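# Remove the cord from the flowers without damage

## Task

Get the cord off the bunch of flowers, leaving the stems unbent and the blooms uncrushed.

## Robot and tools

Robot: two arms, left_arm and right_arm, each with a two-finger gripper and a wrist camera. The left_arm base sits at (-0.033, +0.324, 0) m and the right_arm base at (-0.002, -0.243, 0) m in the scene frame, both turned only slightly about z. A two-camera stand is fixed to the floor behind the arms.

Frames: the scene frame has its origin at table-top height, halfway between the nominal bases. +z points up, +x points out over the table, and left_arm is on the +y side. Arm names do not match image sides. Hand positions, orientations, velocities and targets in results are given in each arm's own base frame. Fixed cameras and the table use the scene frame. Motion offsets are measured along the current Hand target's own axes. The fingers point along the gripper's +z axis and open and close along its y axis. end_effector_position is the point between the finger pads, about 1 cm behind the tips. Printed poses can be off by a few cm. Friction or load can also leave a gripper a few cm short of its command without any contact.

The 14-number row: used by execute_actions and move. Every value is in [-1, 1]. The order is left_arm dx, dy, dz, rx, ry, rz, opening, then the same seven for right_arm. Both arms always appear, even if only one moves. dx to rz are relative offsets, not poses. They are measured from that arm's Hand target as it was when the action or call began. 1.0 equals 0.6 m for translation or 180 degrees for rotation. rx, ry, rz together form one rotation vector. Opening is absolute: +1 is fully open (0.094 m) and -1 is closed. If you send six zeros, the arm re-requests its current Hand target. A 0 in the opening slot is a real command for half-open. To leave a gripper as it is, resend its present opening, which you can read under Tool commands.

execute_actions(actions, cameras): actions is a list of up to 15 rows. Each row is one 1/30 s control step. If you give fewer rows, the last row is held until 15 steps have passed. All rows in an action count from the same start pose, not from the previous row. Because each new action starts from the current Hand target, repeating an offset moves the arm further. An empty list returns camera images and the full state. cameras names which views to return: ["all"], [], or specific names.

move(target, speed, blend, opening_speed, grip_force, blocking, cameras): sends each gripper in a straight line toward its offset. target is one row, or a list of up to 15 rows, all counted from the same starting Hand targets. speed is in m/s, from 0.002 to 2.9, default 0.25. Rotation is capped at twice that value in rad/s. You can give one speed, or one per target. blend, in metres, rounds the corners of a list; 0 means stop at each point. opening_speed sets how fast the fingers travel, in units of the -1..1 scale per second, minimum 0.2. grip_force is the per-pad force limit in newtons, from 10 to 50. You can give one value or one per arm, and it stays set until changed. Lower forces close slowly. blocking=false returns after about 0.5 s while the move keeps running. A move lasts at most 10 s. Paths do not avoid obstacles or the other arm. Faster moves overshoot more and hit harder. The result adds a "move:" line with the outcome (done, off_target, moving, held, fault) and any limits (paced means the pose was clipped; held means steps were withheld).

wait(seconds 0-10, cameras): lets time pass with the last commands held. stop(cameras): brakes a running move. zoom_image(camera, region=[x0,y0,x1,y1] pixels, at most 504x504): enlarges part of the latest image from a camera. The camera must be one of cam_head_left, cam_head_right, cam_high, cam_low, cam_left_wrist or cam_right_wrist. Every image is 896x504. finished_scene(scene): ends the current scene with its number. It cannot be undone, so call it only when the cord is off and the flowers are intact.

Results: these report Hand target (the last commanded pose after clipping), end_effector_position and end_effector_quat_wxyz, and grip_measured (measured opening on the same scale as the command). With nothing held, grip_measured can read slightly wide. They also report Joint positions, where each arm's last entry is the finger gap in metres. Joint torques are raw drive output including gravity; entries 1 to 3 wrap at ±28 N m. Joint velocities may be summarised as "within noise". Results also show Tool commands and motor temperatures. A MOTOR HOT line appears at 75 °C. At 90 °C the arm folds and is disabled for the rest of the scene. Holding loads, stretching out, or pushing against something heats the motors.

Control notes: orientation commands are clipped to within 40 degrees of the measured orientation at each step. A gripper may settle short of its target. Waiting will not close that gap; resend zeros, or send the missing distance as an offset. An arm blocked by something keeps pushing. To release it, command a target back beyond where the gripper now sits. Keep paths away from an arm's own base, because passing close can flip the shoulder posture. Near the first joint axis, small motions can swing the whole arm. Joint ranges in rad: waist -2.618 to 3.054; shoulder 0 to 3.142; elbow 0 to 3.142 (straight at 2.901); wrist pitch ±1.571; wrist yaw ±1.571; wrist roll -2.094 to 2.094.

Gripping: below the first-touch reading, pad force rises by about 1 N per 0.001 on the scale. Near 20 N it jumps to the force limit. Full force is roughly 50 to 64 N per pad. For delicate items like cord, stems and blooms, set a low grip_force and close slowly with opening_speed. To release, command an opening well above grip_measured.

Avoid: letting anything fall or be left off the table; dropping objects or releasing them while moving; striking things or pushing hard; grippers, housings or wrist cameras meeting each other, which the clearance check does not prevent; closing on the other arm's fingers; and strain on wrist-camera cables, since cable contact counts as touching. Loose objects may get a brief push at random. Any arm stop is undesirable. Smooth, efficient motion is better.

Each tool is called after ">>>" as name([rows], argument=value, ...), one row to a line, values as JSON.

## Session

>>> execute_actions(actions=[])

Scene clock: 0.00 s.
left_arm: end_effector_position=(+0.4051, +0.0029, +0.1029) grip_measured=+1.000 end_effector_quat_wxyz=(+0.566, -0.001, +0.825, -0.004) | right_arm: end_effector_position=(+0.3997, -0.0049, +0.1072) grip_measured=+1.000 end_effector_quat_wxyz=(+0.578, +0.046, +0.814, -0.024)
Joint positions: left_arm=[0.012 1.511 0.424 0.719 0.017 -0.002 0.094] | right_arm=[0.047 1.496 0.393 0.764 0.137 0.064 0.094]
Joint velocities: within noise
Joint torques (N m): no reading
Motor temperatures (°C): left_arm=[24 22 27 23 23 24 23] | right_arm=[27 26 26 25 25 25 26]
Heat: left arm: 27 °C; right arm: 27 °C.
Hand target: left_arm +0.4085, +0.0029, +0.1122; +0.576, -0.001, +0.817, -0.004 | right_arm +0.4025, -0.0049, +0.1151; +0.587, +0.047, +0.808, -0.024
Tool commands: left_gripper/opening=+1.0 right_gripper/opening=+1.0

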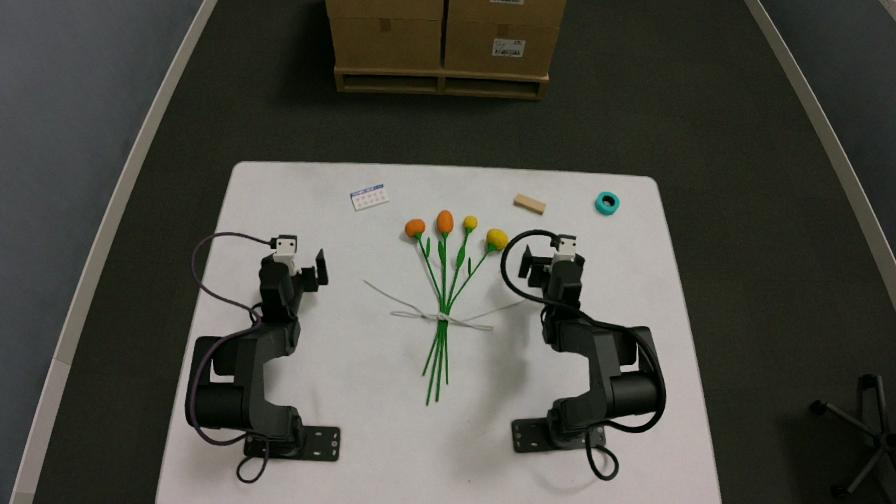

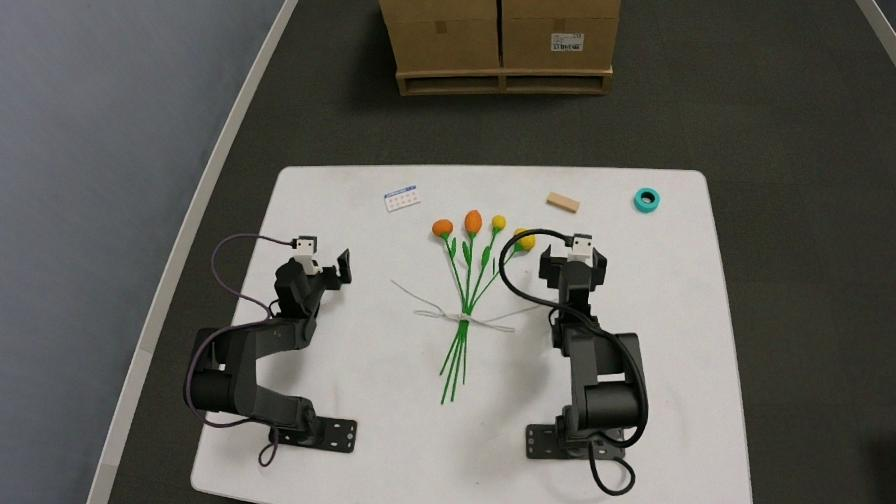

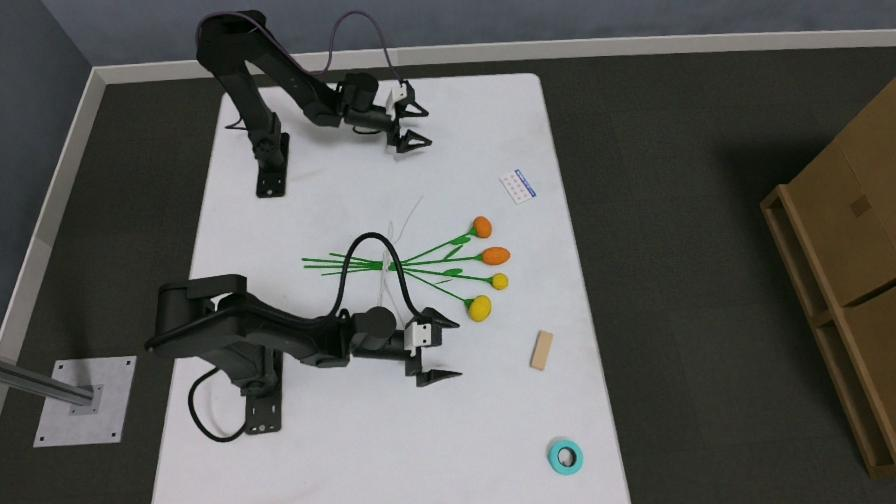

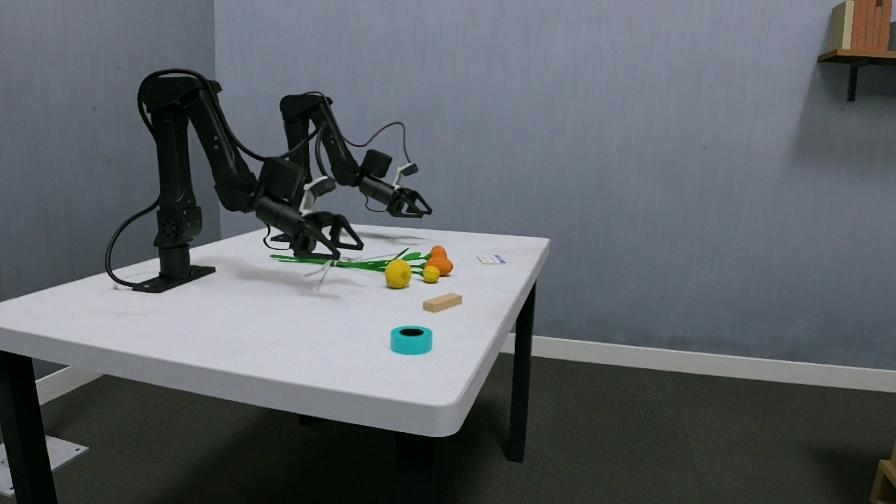

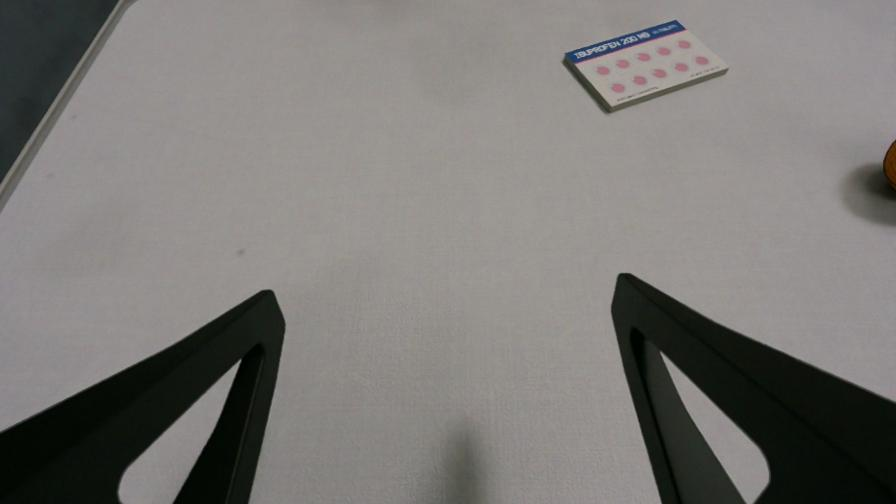

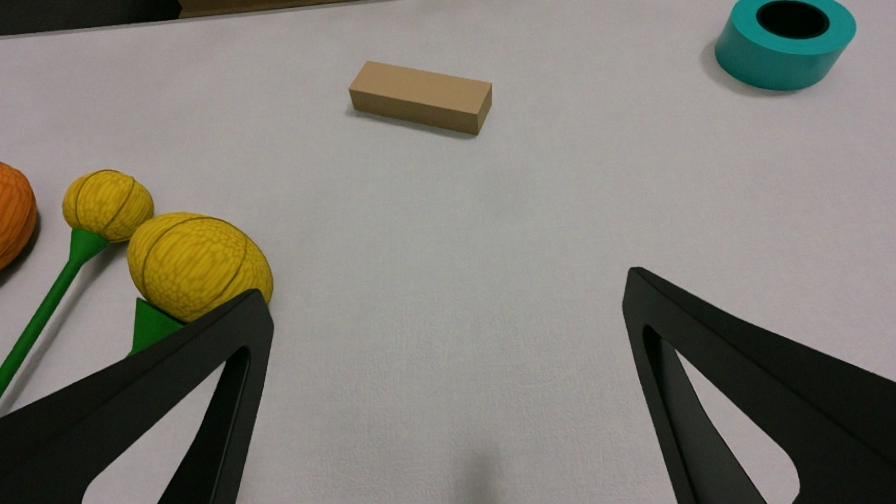

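>>> zoom_image(camera="cam_head_left", region=[350, 260, 550, 372])

>>> zoom_image(camera="cam_head_right", region=[430, 290, 500, 340])

>>> zoom_image(camera="cam_head_left", region=[410, 292, 480, 342])

Scaled by 2.520 from the camera's 896x504 image, which has a finer 1280x720 frame.

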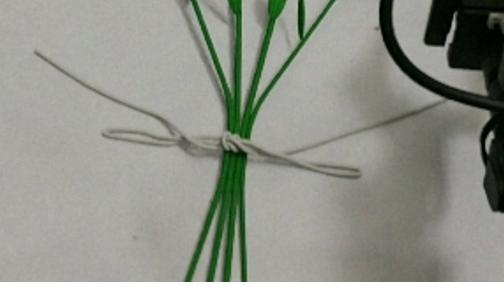

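Scaled by 7.200 from the camera's 896x504 image, which has a finer 1280x720 frame.

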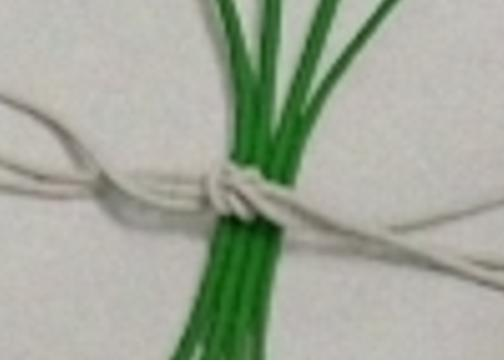

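Scaled by 7.200 from the camera's 896x504 image, which has a finer 1280x720 frame.

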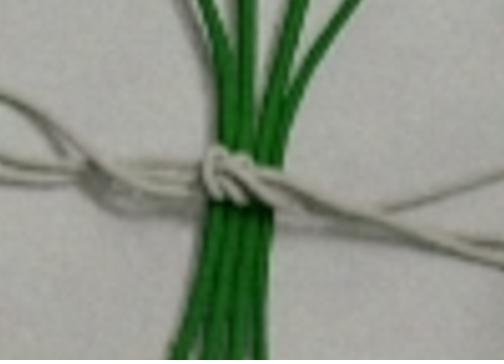

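>>> move(target=[-0.033,-0.205,-0.206,0,0.25,0,1,-0.01,0.152,-0.258,0,0.25,0,1], cameras=["all"])

Scene clock: 19.10 s.
left_arm: end_effector_position=(+0.2935, -0.1160, +0.1659) grip_measured=+1.000 end_effector_quat_wxyz=(+0.214, +0.003, +0.977, -0.002) | right_arm: end_effector_position=(+0.2637, +0.0965, +0.1616) grip_measured=+1.000 end_effector_quat_wxyz=(+0.225, +0.049, +0.973, -0.010)
Joint positions: left_arm=[-0.49 1.375 1.203 -1.011 -0.194 -0.447 0.094] | right_arm=[0.507 1.241 1.082 -1.029 0.251 0.558 0.094]
Joint torques (N m): left_arm=[-0.28 -3.45 8.4 1.16 -0.14 -0.07] | right_arm=[0.59 -3.36 10.24 0.8 0.15 0.1]
Heat: left arm: 29 °C; right arm: 29 °C.
Hand target: left_arm +0.2985, -0.1192, +0.1734; +0.220, +0.001, +0.976, -0.004 | right_arm +0.2673, +0.0999, +0.1702; +0.233, +0.053, +0.971, -0.004
Off the commanded pose: left_arm 0.009 m, 1 deg | right_arm 0.010 m, 1 deg.
move: done

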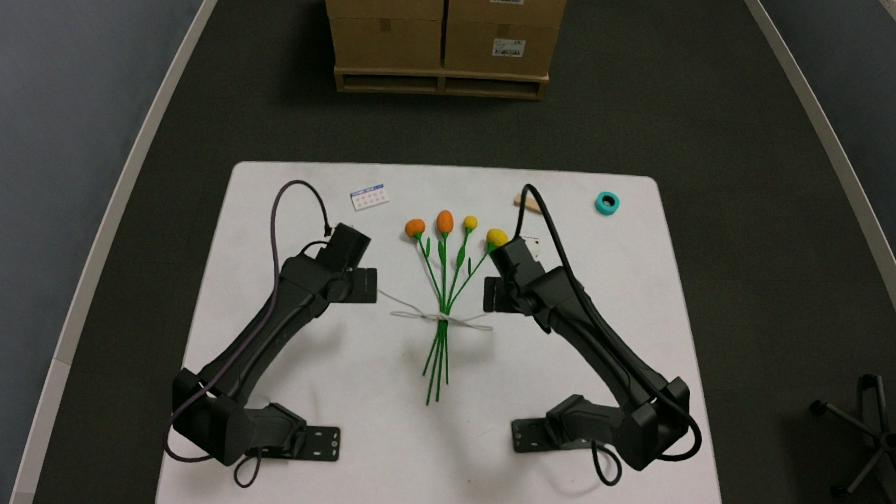

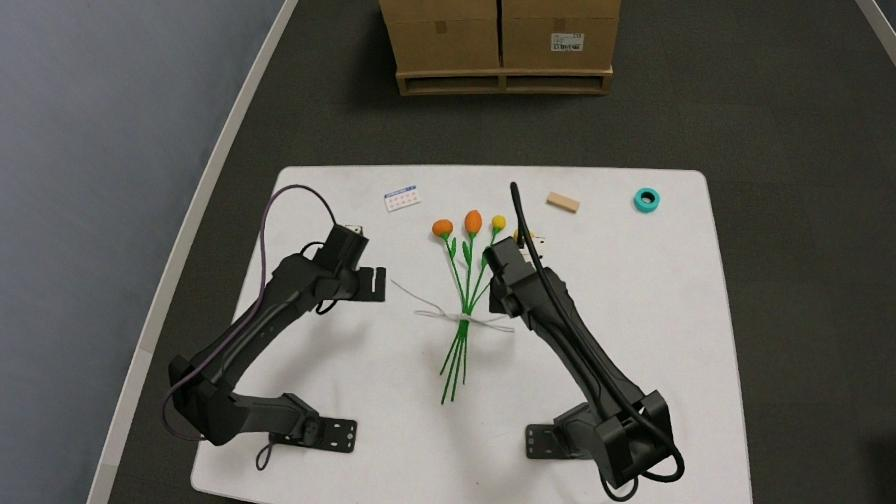

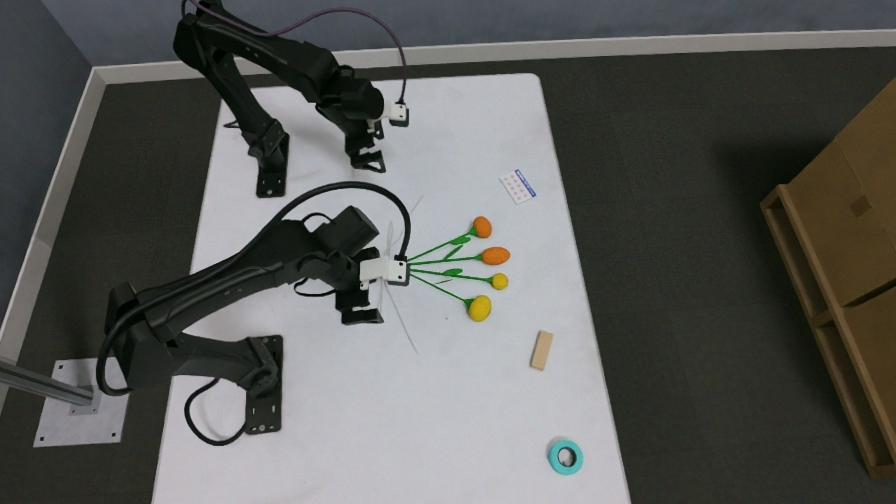

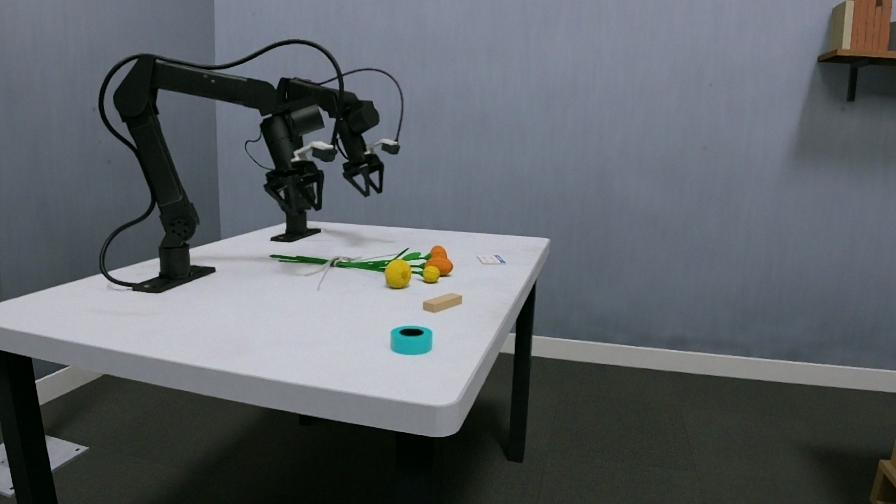

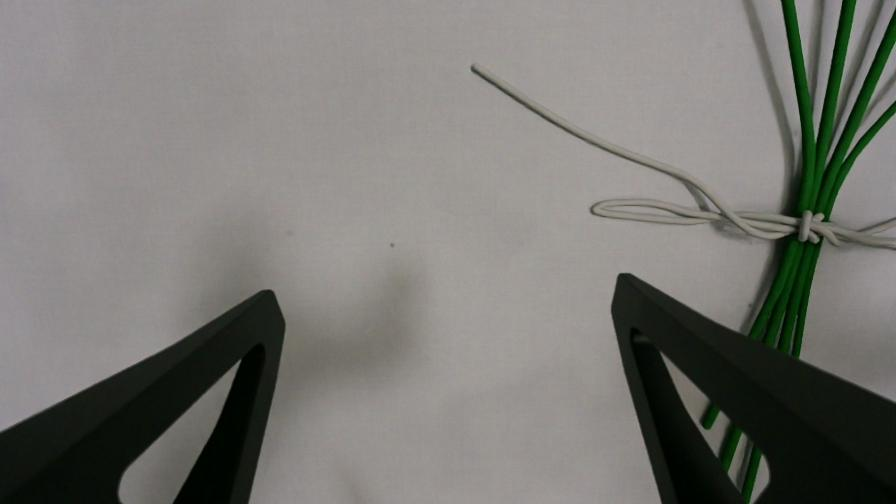

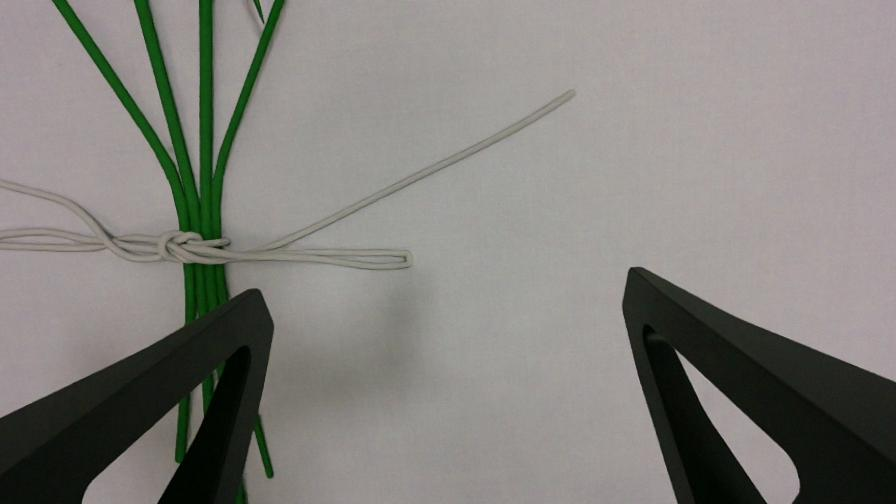

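>>> move(target=[-0.1,-0.052,0.183,-0.069,0.13,-0.306,0,-0.087,-0.087,0.174,0.083,0.132,0.325,0], cameras=["all"])

Scene clock: 40.40 s.
left_arm: end_effector_position=(+0.3963, -0.1527, +0.1033) grip_measured=+0.002 end_effector_quat_wxyz=(+0.001, -0.463, +0.886, -0.010) | right_arm: end_effector_position=(+0.3517, +0.0405, +0.0960) grip_measured=+0.002 end_effector_quat_wxyz=(-0.001, +0.537, +0.843, -0.001)
Joint positions: left_arm=[-0.365 2.172 2.001 -1.384 0.011 -1.329 0.047] | right_arm=[0.112 1.893 1.563 -1.243 0 1.246 0.047]
Joint torques (N m): left_arm=[0.4 -8.61 7.57 0.48 -0.04 -0.1] | right_arm=[-0.29 -7.66 9.26 -0.06 0.02 0.12]
Motor temperatures (°C): left_arm=[24 23 32 25 23 24 23] | right_arm=[26 27 28 27 25 25 25]
Heat: left arm: 32 °C; right arm: 28 °C.
Hand target: left_arm +0.3996, -0.1513, +0.1001; -0.002, -0.468, +0.883, -0.003 | right_arm +0.3554, +0.0395, +0.0999; +0.002, +0.544, +0.839, +0.000
Off the commanded pose: left_arm 0.005 m, 1 deg | right_arm 0.006 m, 1 deg.
move: done

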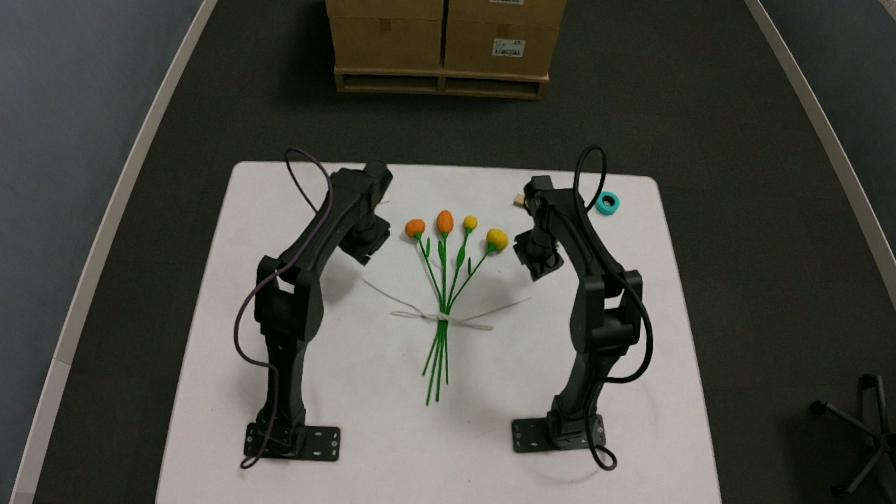

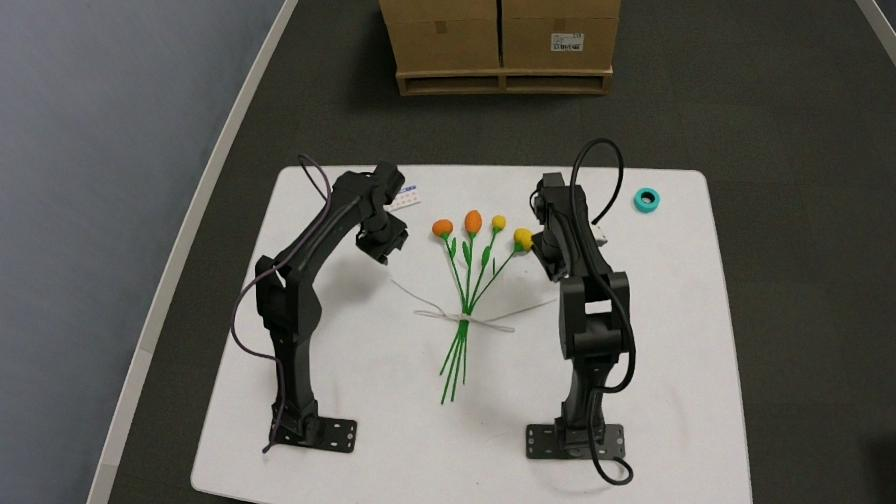

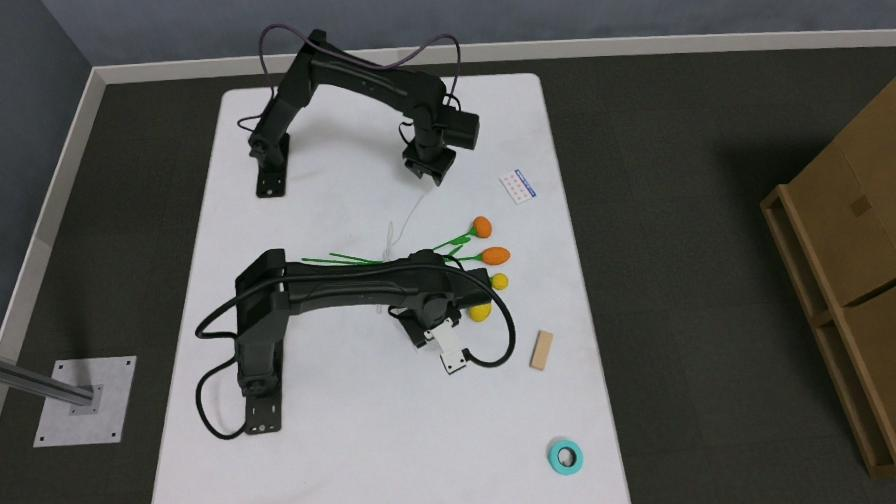

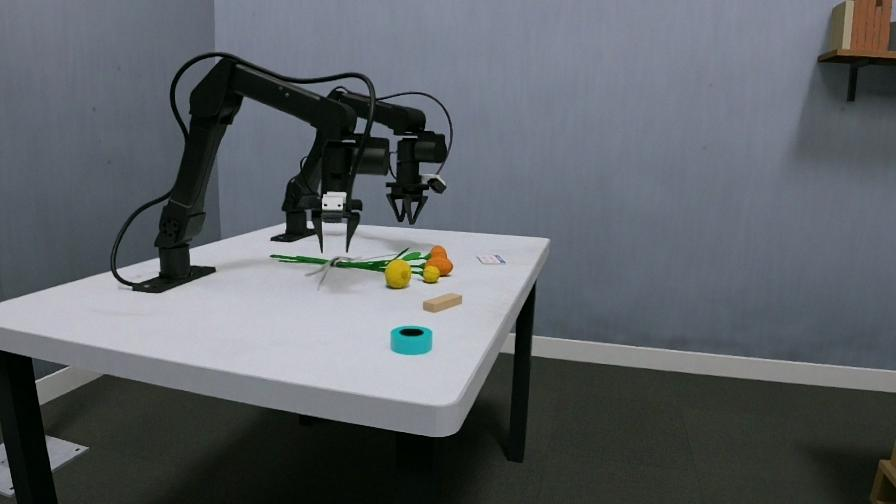

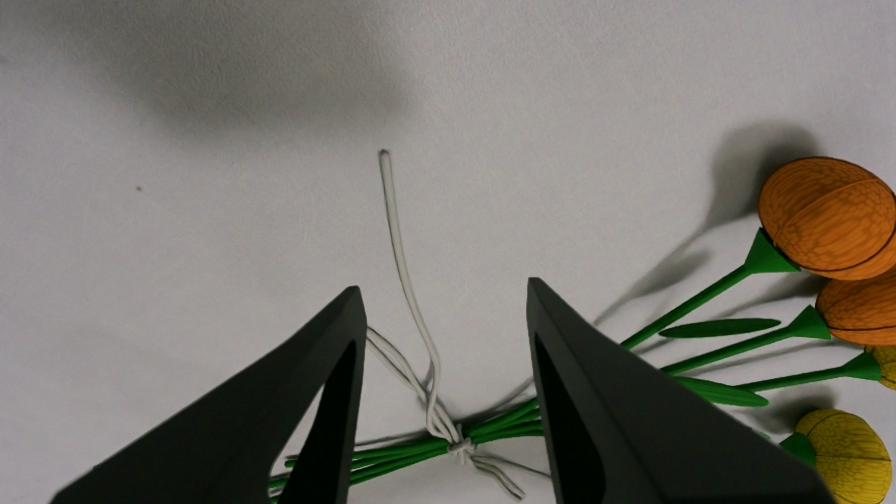

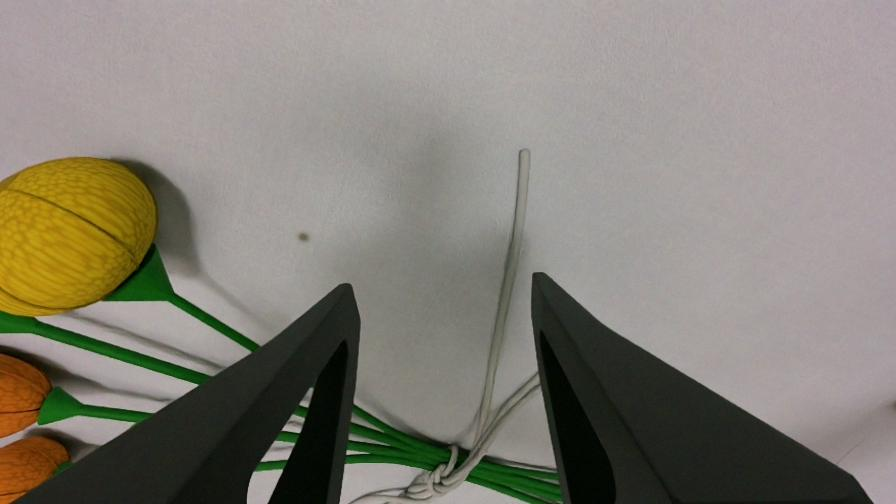

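>>> move(target=[0.042,0.042,0.117,0,0,0,0,0.033,-0.047,0.112,0,0,0,0], cameras=["cam_left_wrist","cam_right_wrist","cam_low"])

Scene clock: 46.23 s.
left_arm: end_effector_position=(+0.3616, -0.1574, +0.0193) grip_measured=+0.001 end_effector_quat_wxyz=(-0.018, -0.467, +0.884, +0.010) | right_arm: end_effector_position=(+0.3181, +0.0444, +0.0249) grip_measured=+0.002 end_effector_quat_wxyz=(-0.014, +0.541, +0.841, -0.009)
Joint positions: left_arm=[-0.406 2.14 1.612 -1.082 0.015 -1.377 0.047] | right_arm=[0.134 1.864 1.234 -0.973 -0.003 1.277 0.047]
Joint torques (N m): left_arm=[-0.27 -12.85 4.1 0.73 -0.07 -0.1] | right_arm=[0.59 -9.92 5.86 0.15 0.04 0.11]
Heat: left arm: 31 °C; right arm: 28 °C.
Hand target: left_arm +0.3645, -0.1586, +0.0301; -0.002, -0.469, +0.883, -0.004 | right_arm +0.3217, +0.0458, +0.0326; +0.002, +0.544, +0.839, +0.000
Off the commanded pose: left_arm 0.011 m, 2 deg | right_arm 0.009 m, 2 deg.
move: off_target (left_arm)
Images, in order (width x height): cam_low 896x504, cam_left_wrist 896x504, cam_right_wrist 896x504.

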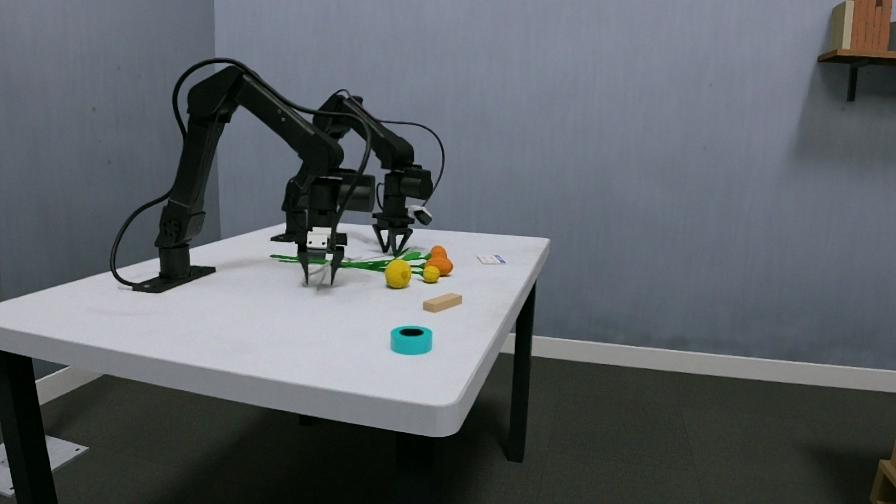

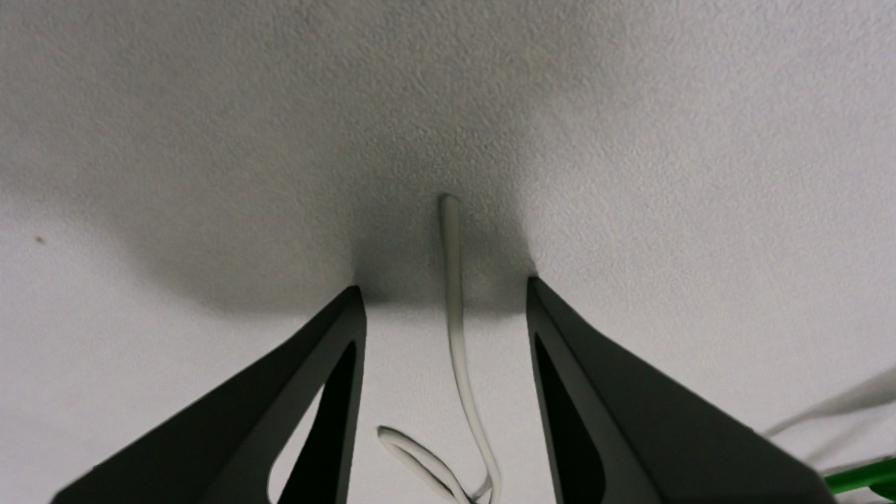

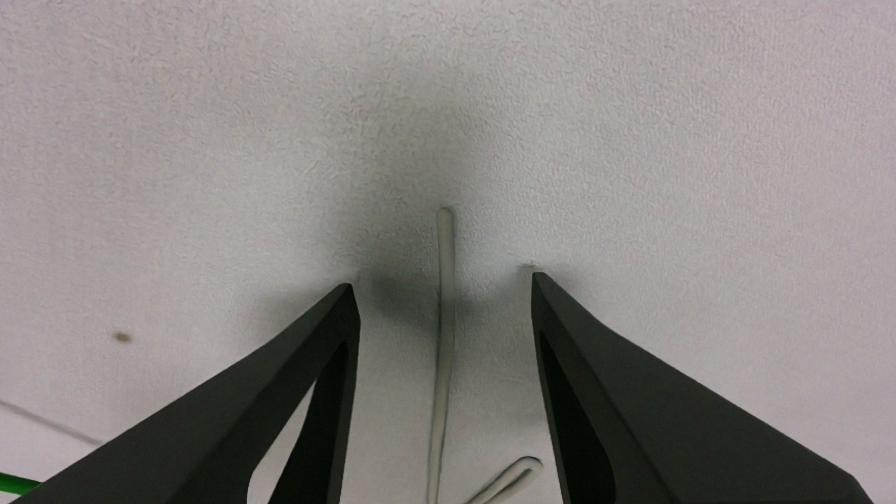

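>>> move([
  [0.008,0,0.011,0,0,0,0,0.008,0,0.018,0,0,0,0],
  [0.008,0,0.011,0,0,0,-1,0.008,0,0.018,0,0,0,-1],
], speed=0.05, opening_speed=0.8, cameras=["cam_left_wrist","cam_right_wrist"])

Scene clock: 52.33 s.
left_arm: end_effector_position=(+0.3665, -0.1632, +0.0178) grip_measured=-0.923 end_effector_quat_wxyz=(-0.007, -0.469, +0.883, -0.005) | right_arm: end_effector_position=(+0.3195, +0.0487, +0.0184) grip_measured=-0.939 end_effector_quat_wxyz=(-0.007, +0.542, +0.840, -0.003)
Joint positions: left_arm=[-0.414 2.133 1.596 -1.036 0.017 -1.39 0.004] | right_arm=[0.146 1.864 1.207 -0.927 -0.004 1.292 0.003]
Joint torques (N m): left_arm=[-0.68 -11.97 3.81 0.58 -0.09 -0.09] | right_arm=[0.8 -8.98 5.46 0.17 0.06 0.11]
Heat: left arm: 30 °C; right arm: 28 °C.
Hand target: left_arm +0.3618, -0.1627, +0.0235; -0.002, -0.468, +0.884, -0.004 | right_arm +0.3199, +0.0502, +0.0218; +0.002, +0.544, +0.839, +0.000
Off the commanded pose: left_arm 0.007 m, 1 deg | right_arm 0.004 m, 1 deg.
move: done
Images, in order (width x height): cam_left_wrist 896x504, cam_right_wrist 896x504.

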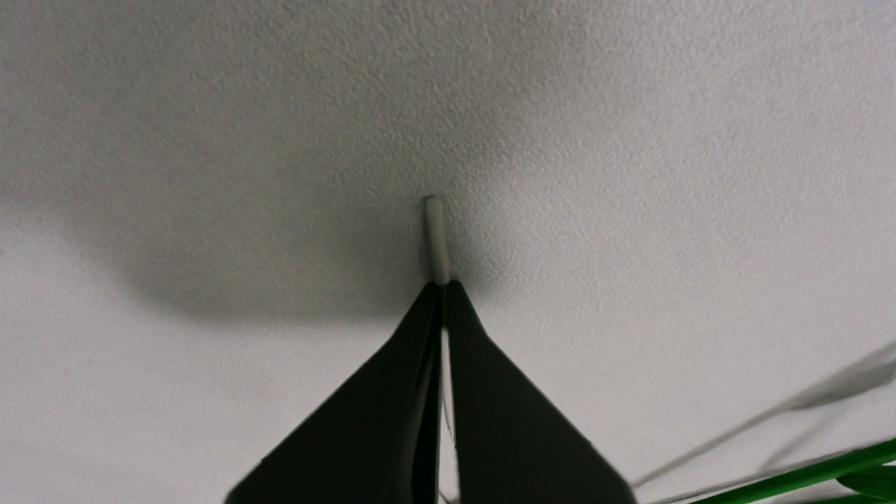

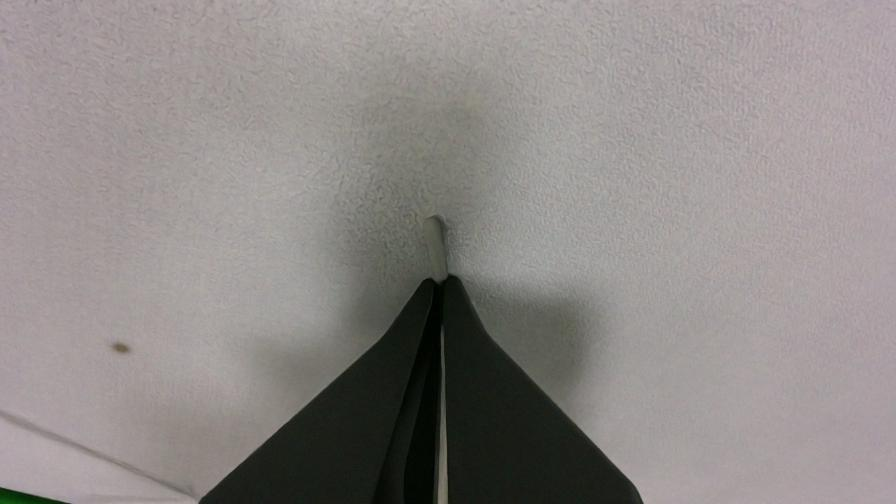

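>>> move(target=[-0.11,0.135,-0.015,0,0,0,-1,-0.135,-0.107,-0.015,0,0,0,-1], speed=0.05, cameras=["all"])

>>> zoom_image(camera="cam_head_left", region=[340, 250, 540, 362])

Scene clock: 61.53 s.
left_arm: end_effector_position=(+0.3259, -0.0654, +0.0172) grip_measured=-0.925 end_effector_quat_wxyz=(-0.029, -0.469, +0.882, +0.009) | right_arm: end_effector_position=(+0.2964, -0.0470, +0.0233) grip_measured=-0.942 end_effector_quat_wxyz=(-0.008, +0.546, +0.838, +0.002)
Joint positions: left_arm=[-0.188 1.936 1.297 -0.988 0.023 -1.165 0.004] | right_arm=[-0.166 1.775 1.113 -0.922 -0.009 0.988 0.003]
Joint torques (N m): left_arm=[0.28 -12.07 4.25 0.65 -0.13 -0.02] | right_arm=[-0.43 -9.32 5.74 -0.03 0.11 -0.1]
Motor temperatures (°C): left_arm=[24 28 29 24 23 24 24] | right_arm=[26 29 28 26 25 25 26]
Heat: left arm: 29 °C; right arm: 29 °C.
Hand target: left_arm +0.3319, -0.0625, +0.0317; -0.002, -0.468, +0.884, -0.004 | right_arm +0.2944, -0.0500, +0.0309; +0.002, +0.544, +0.839, +0.000
Off the commanded pose: left_arm 0.016 m, 3 deg | right_arm 0.008 m, 1 deg.
move: off_target (left_arm)

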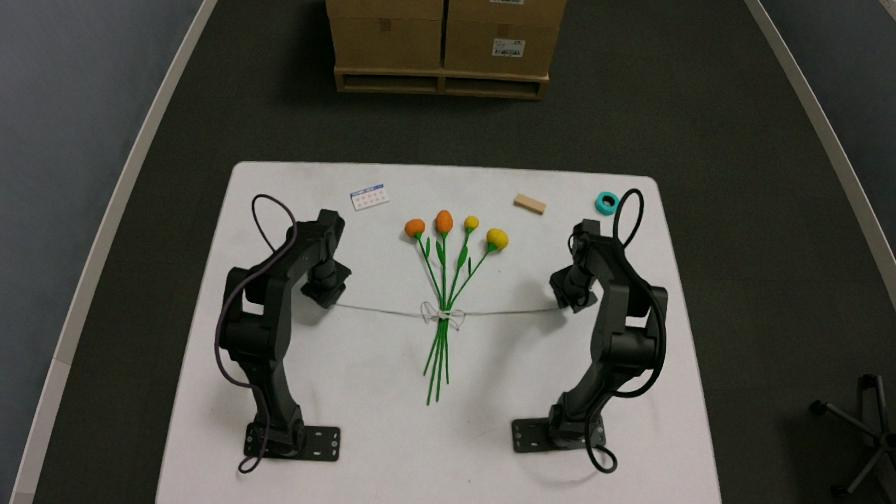

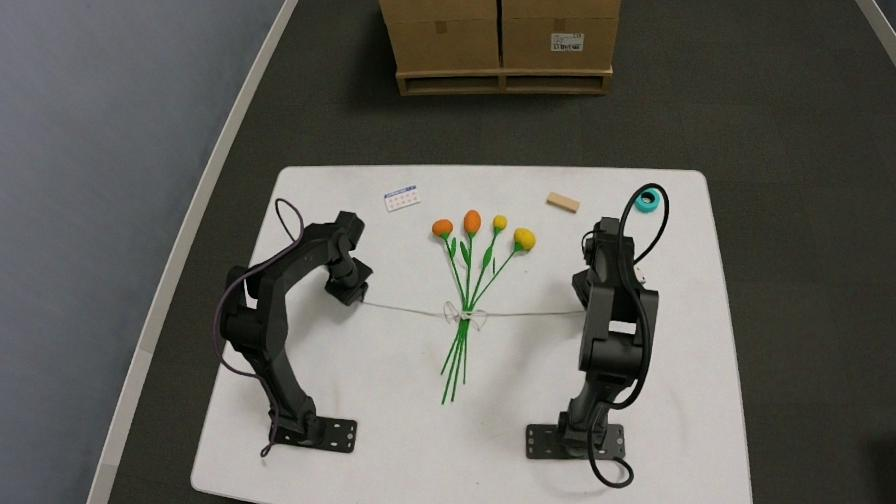

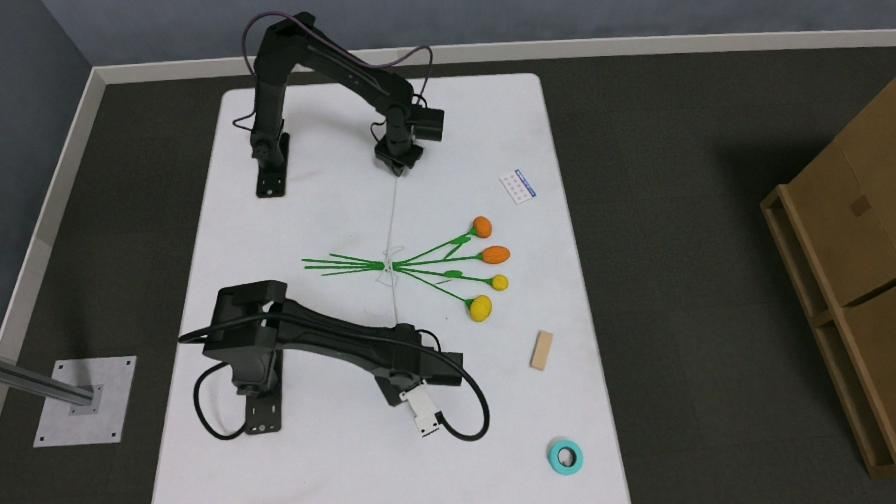

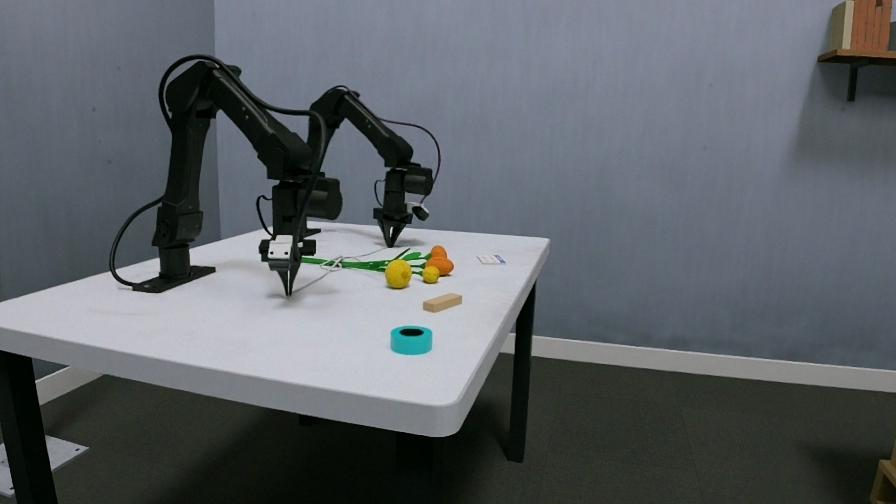

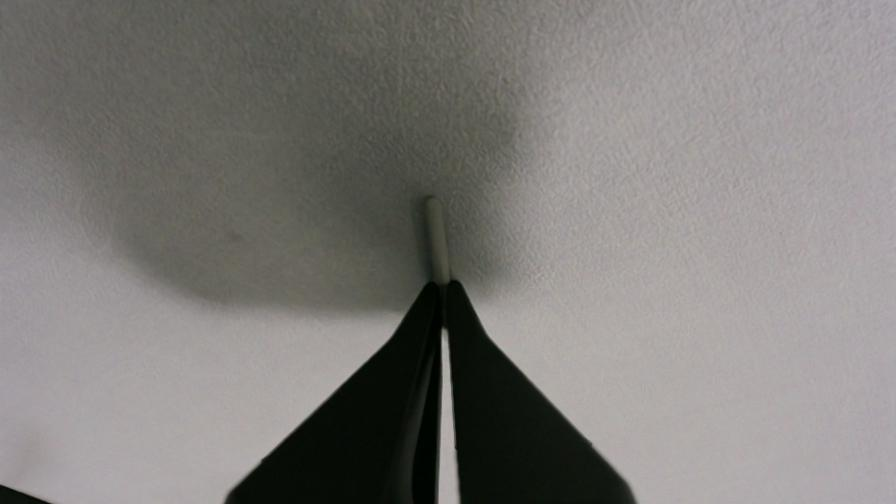

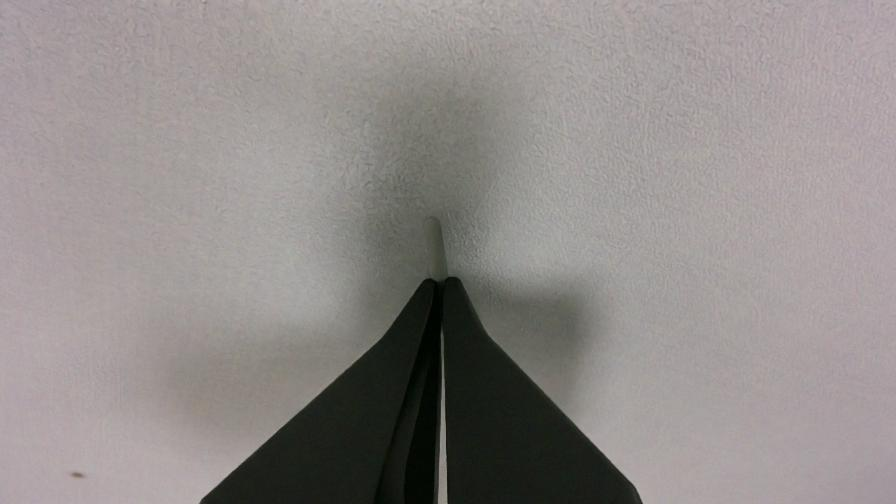

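Scaled by 2.520 from the camera's 896x504 image, which has a finer 1280x720 frame.

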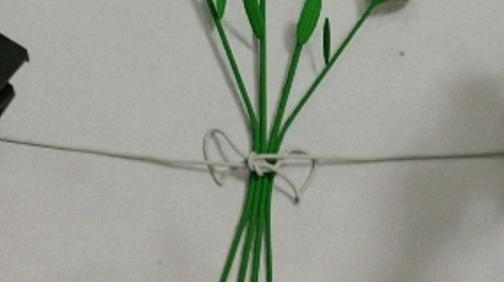

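>>> move(target=[-0.072,0.073,-0.01,0,0,0,-1,-0.092,-0.04,0,0,0,0,-1], speed=0.05, cameras=["cam_head_left","cam_high"])

>>> zoom_image(camera="cam_head_left", region=[340, 250, 540, 362])

Scene clock: 65.73 s.
left_arm: end_effector_position=(+0.3164, -0.0058, +0.0242) grip_measured=-0.925 end_effector_quat_wxyz=(-0.027, -0.470, +0.883, +0.002) | right_arm: end_effector_position=(+0.2907, -0.1051, +0.0278) grip_measured=-0.942 end_effector_quat_wxyz=(-0.003, +0.546, +0.838, +0.004)
Joint positions: left_arm=[-0.009 1.864 1.229 -0.986 0.022 -0.986 0.004] | right_arm=[-0.355 1.792 1.154 -0.937 -0.009 0.799 0.003]
Joint torques (N m): left_arm=[0.32 -11.32 4.29 0.61 -0.13 0.04] | right_arm=[-0.44 -6.52 8.7 0 0.1 -0.11]
Heat: left arm: 29 °C; right arm: 29 °C.
Hand target: left_arm +0.3198, -0.0021, +0.0372; -0.003, -0.468, +0.883, -0.004 | right_arm +0.2950, -0.1101, +0.0311; +0.002, +0.544, +0.839, +0.000
Off the commanded pose: left_arm 0.014 m, 3 deg | right_arm 0.007 m, 1 deg.
move: off_target (left_arm)
Images, in order (width x height): cam_head_left 896x504, cam_high 896x504.

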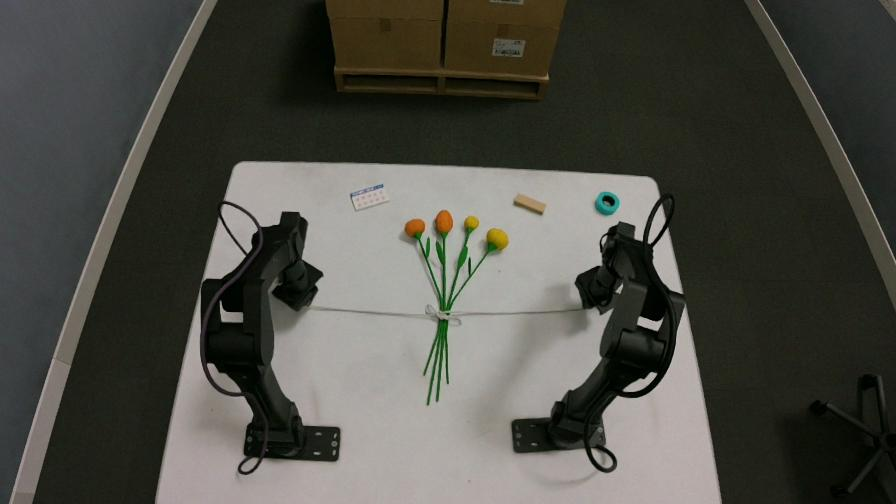

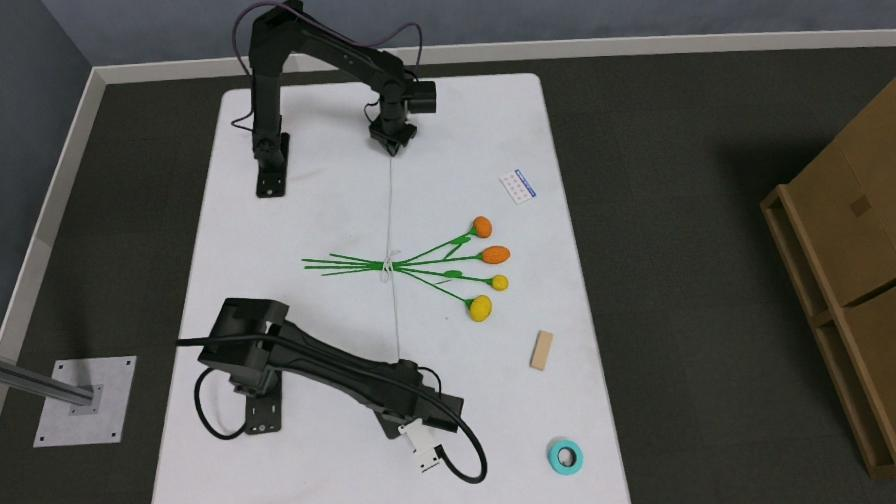

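Scaled by 2.520 from the camera's 896x504 image, which has a finer 1280x720 frame.

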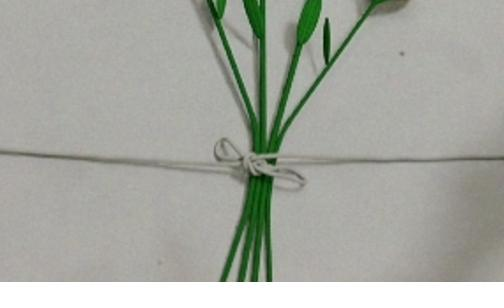

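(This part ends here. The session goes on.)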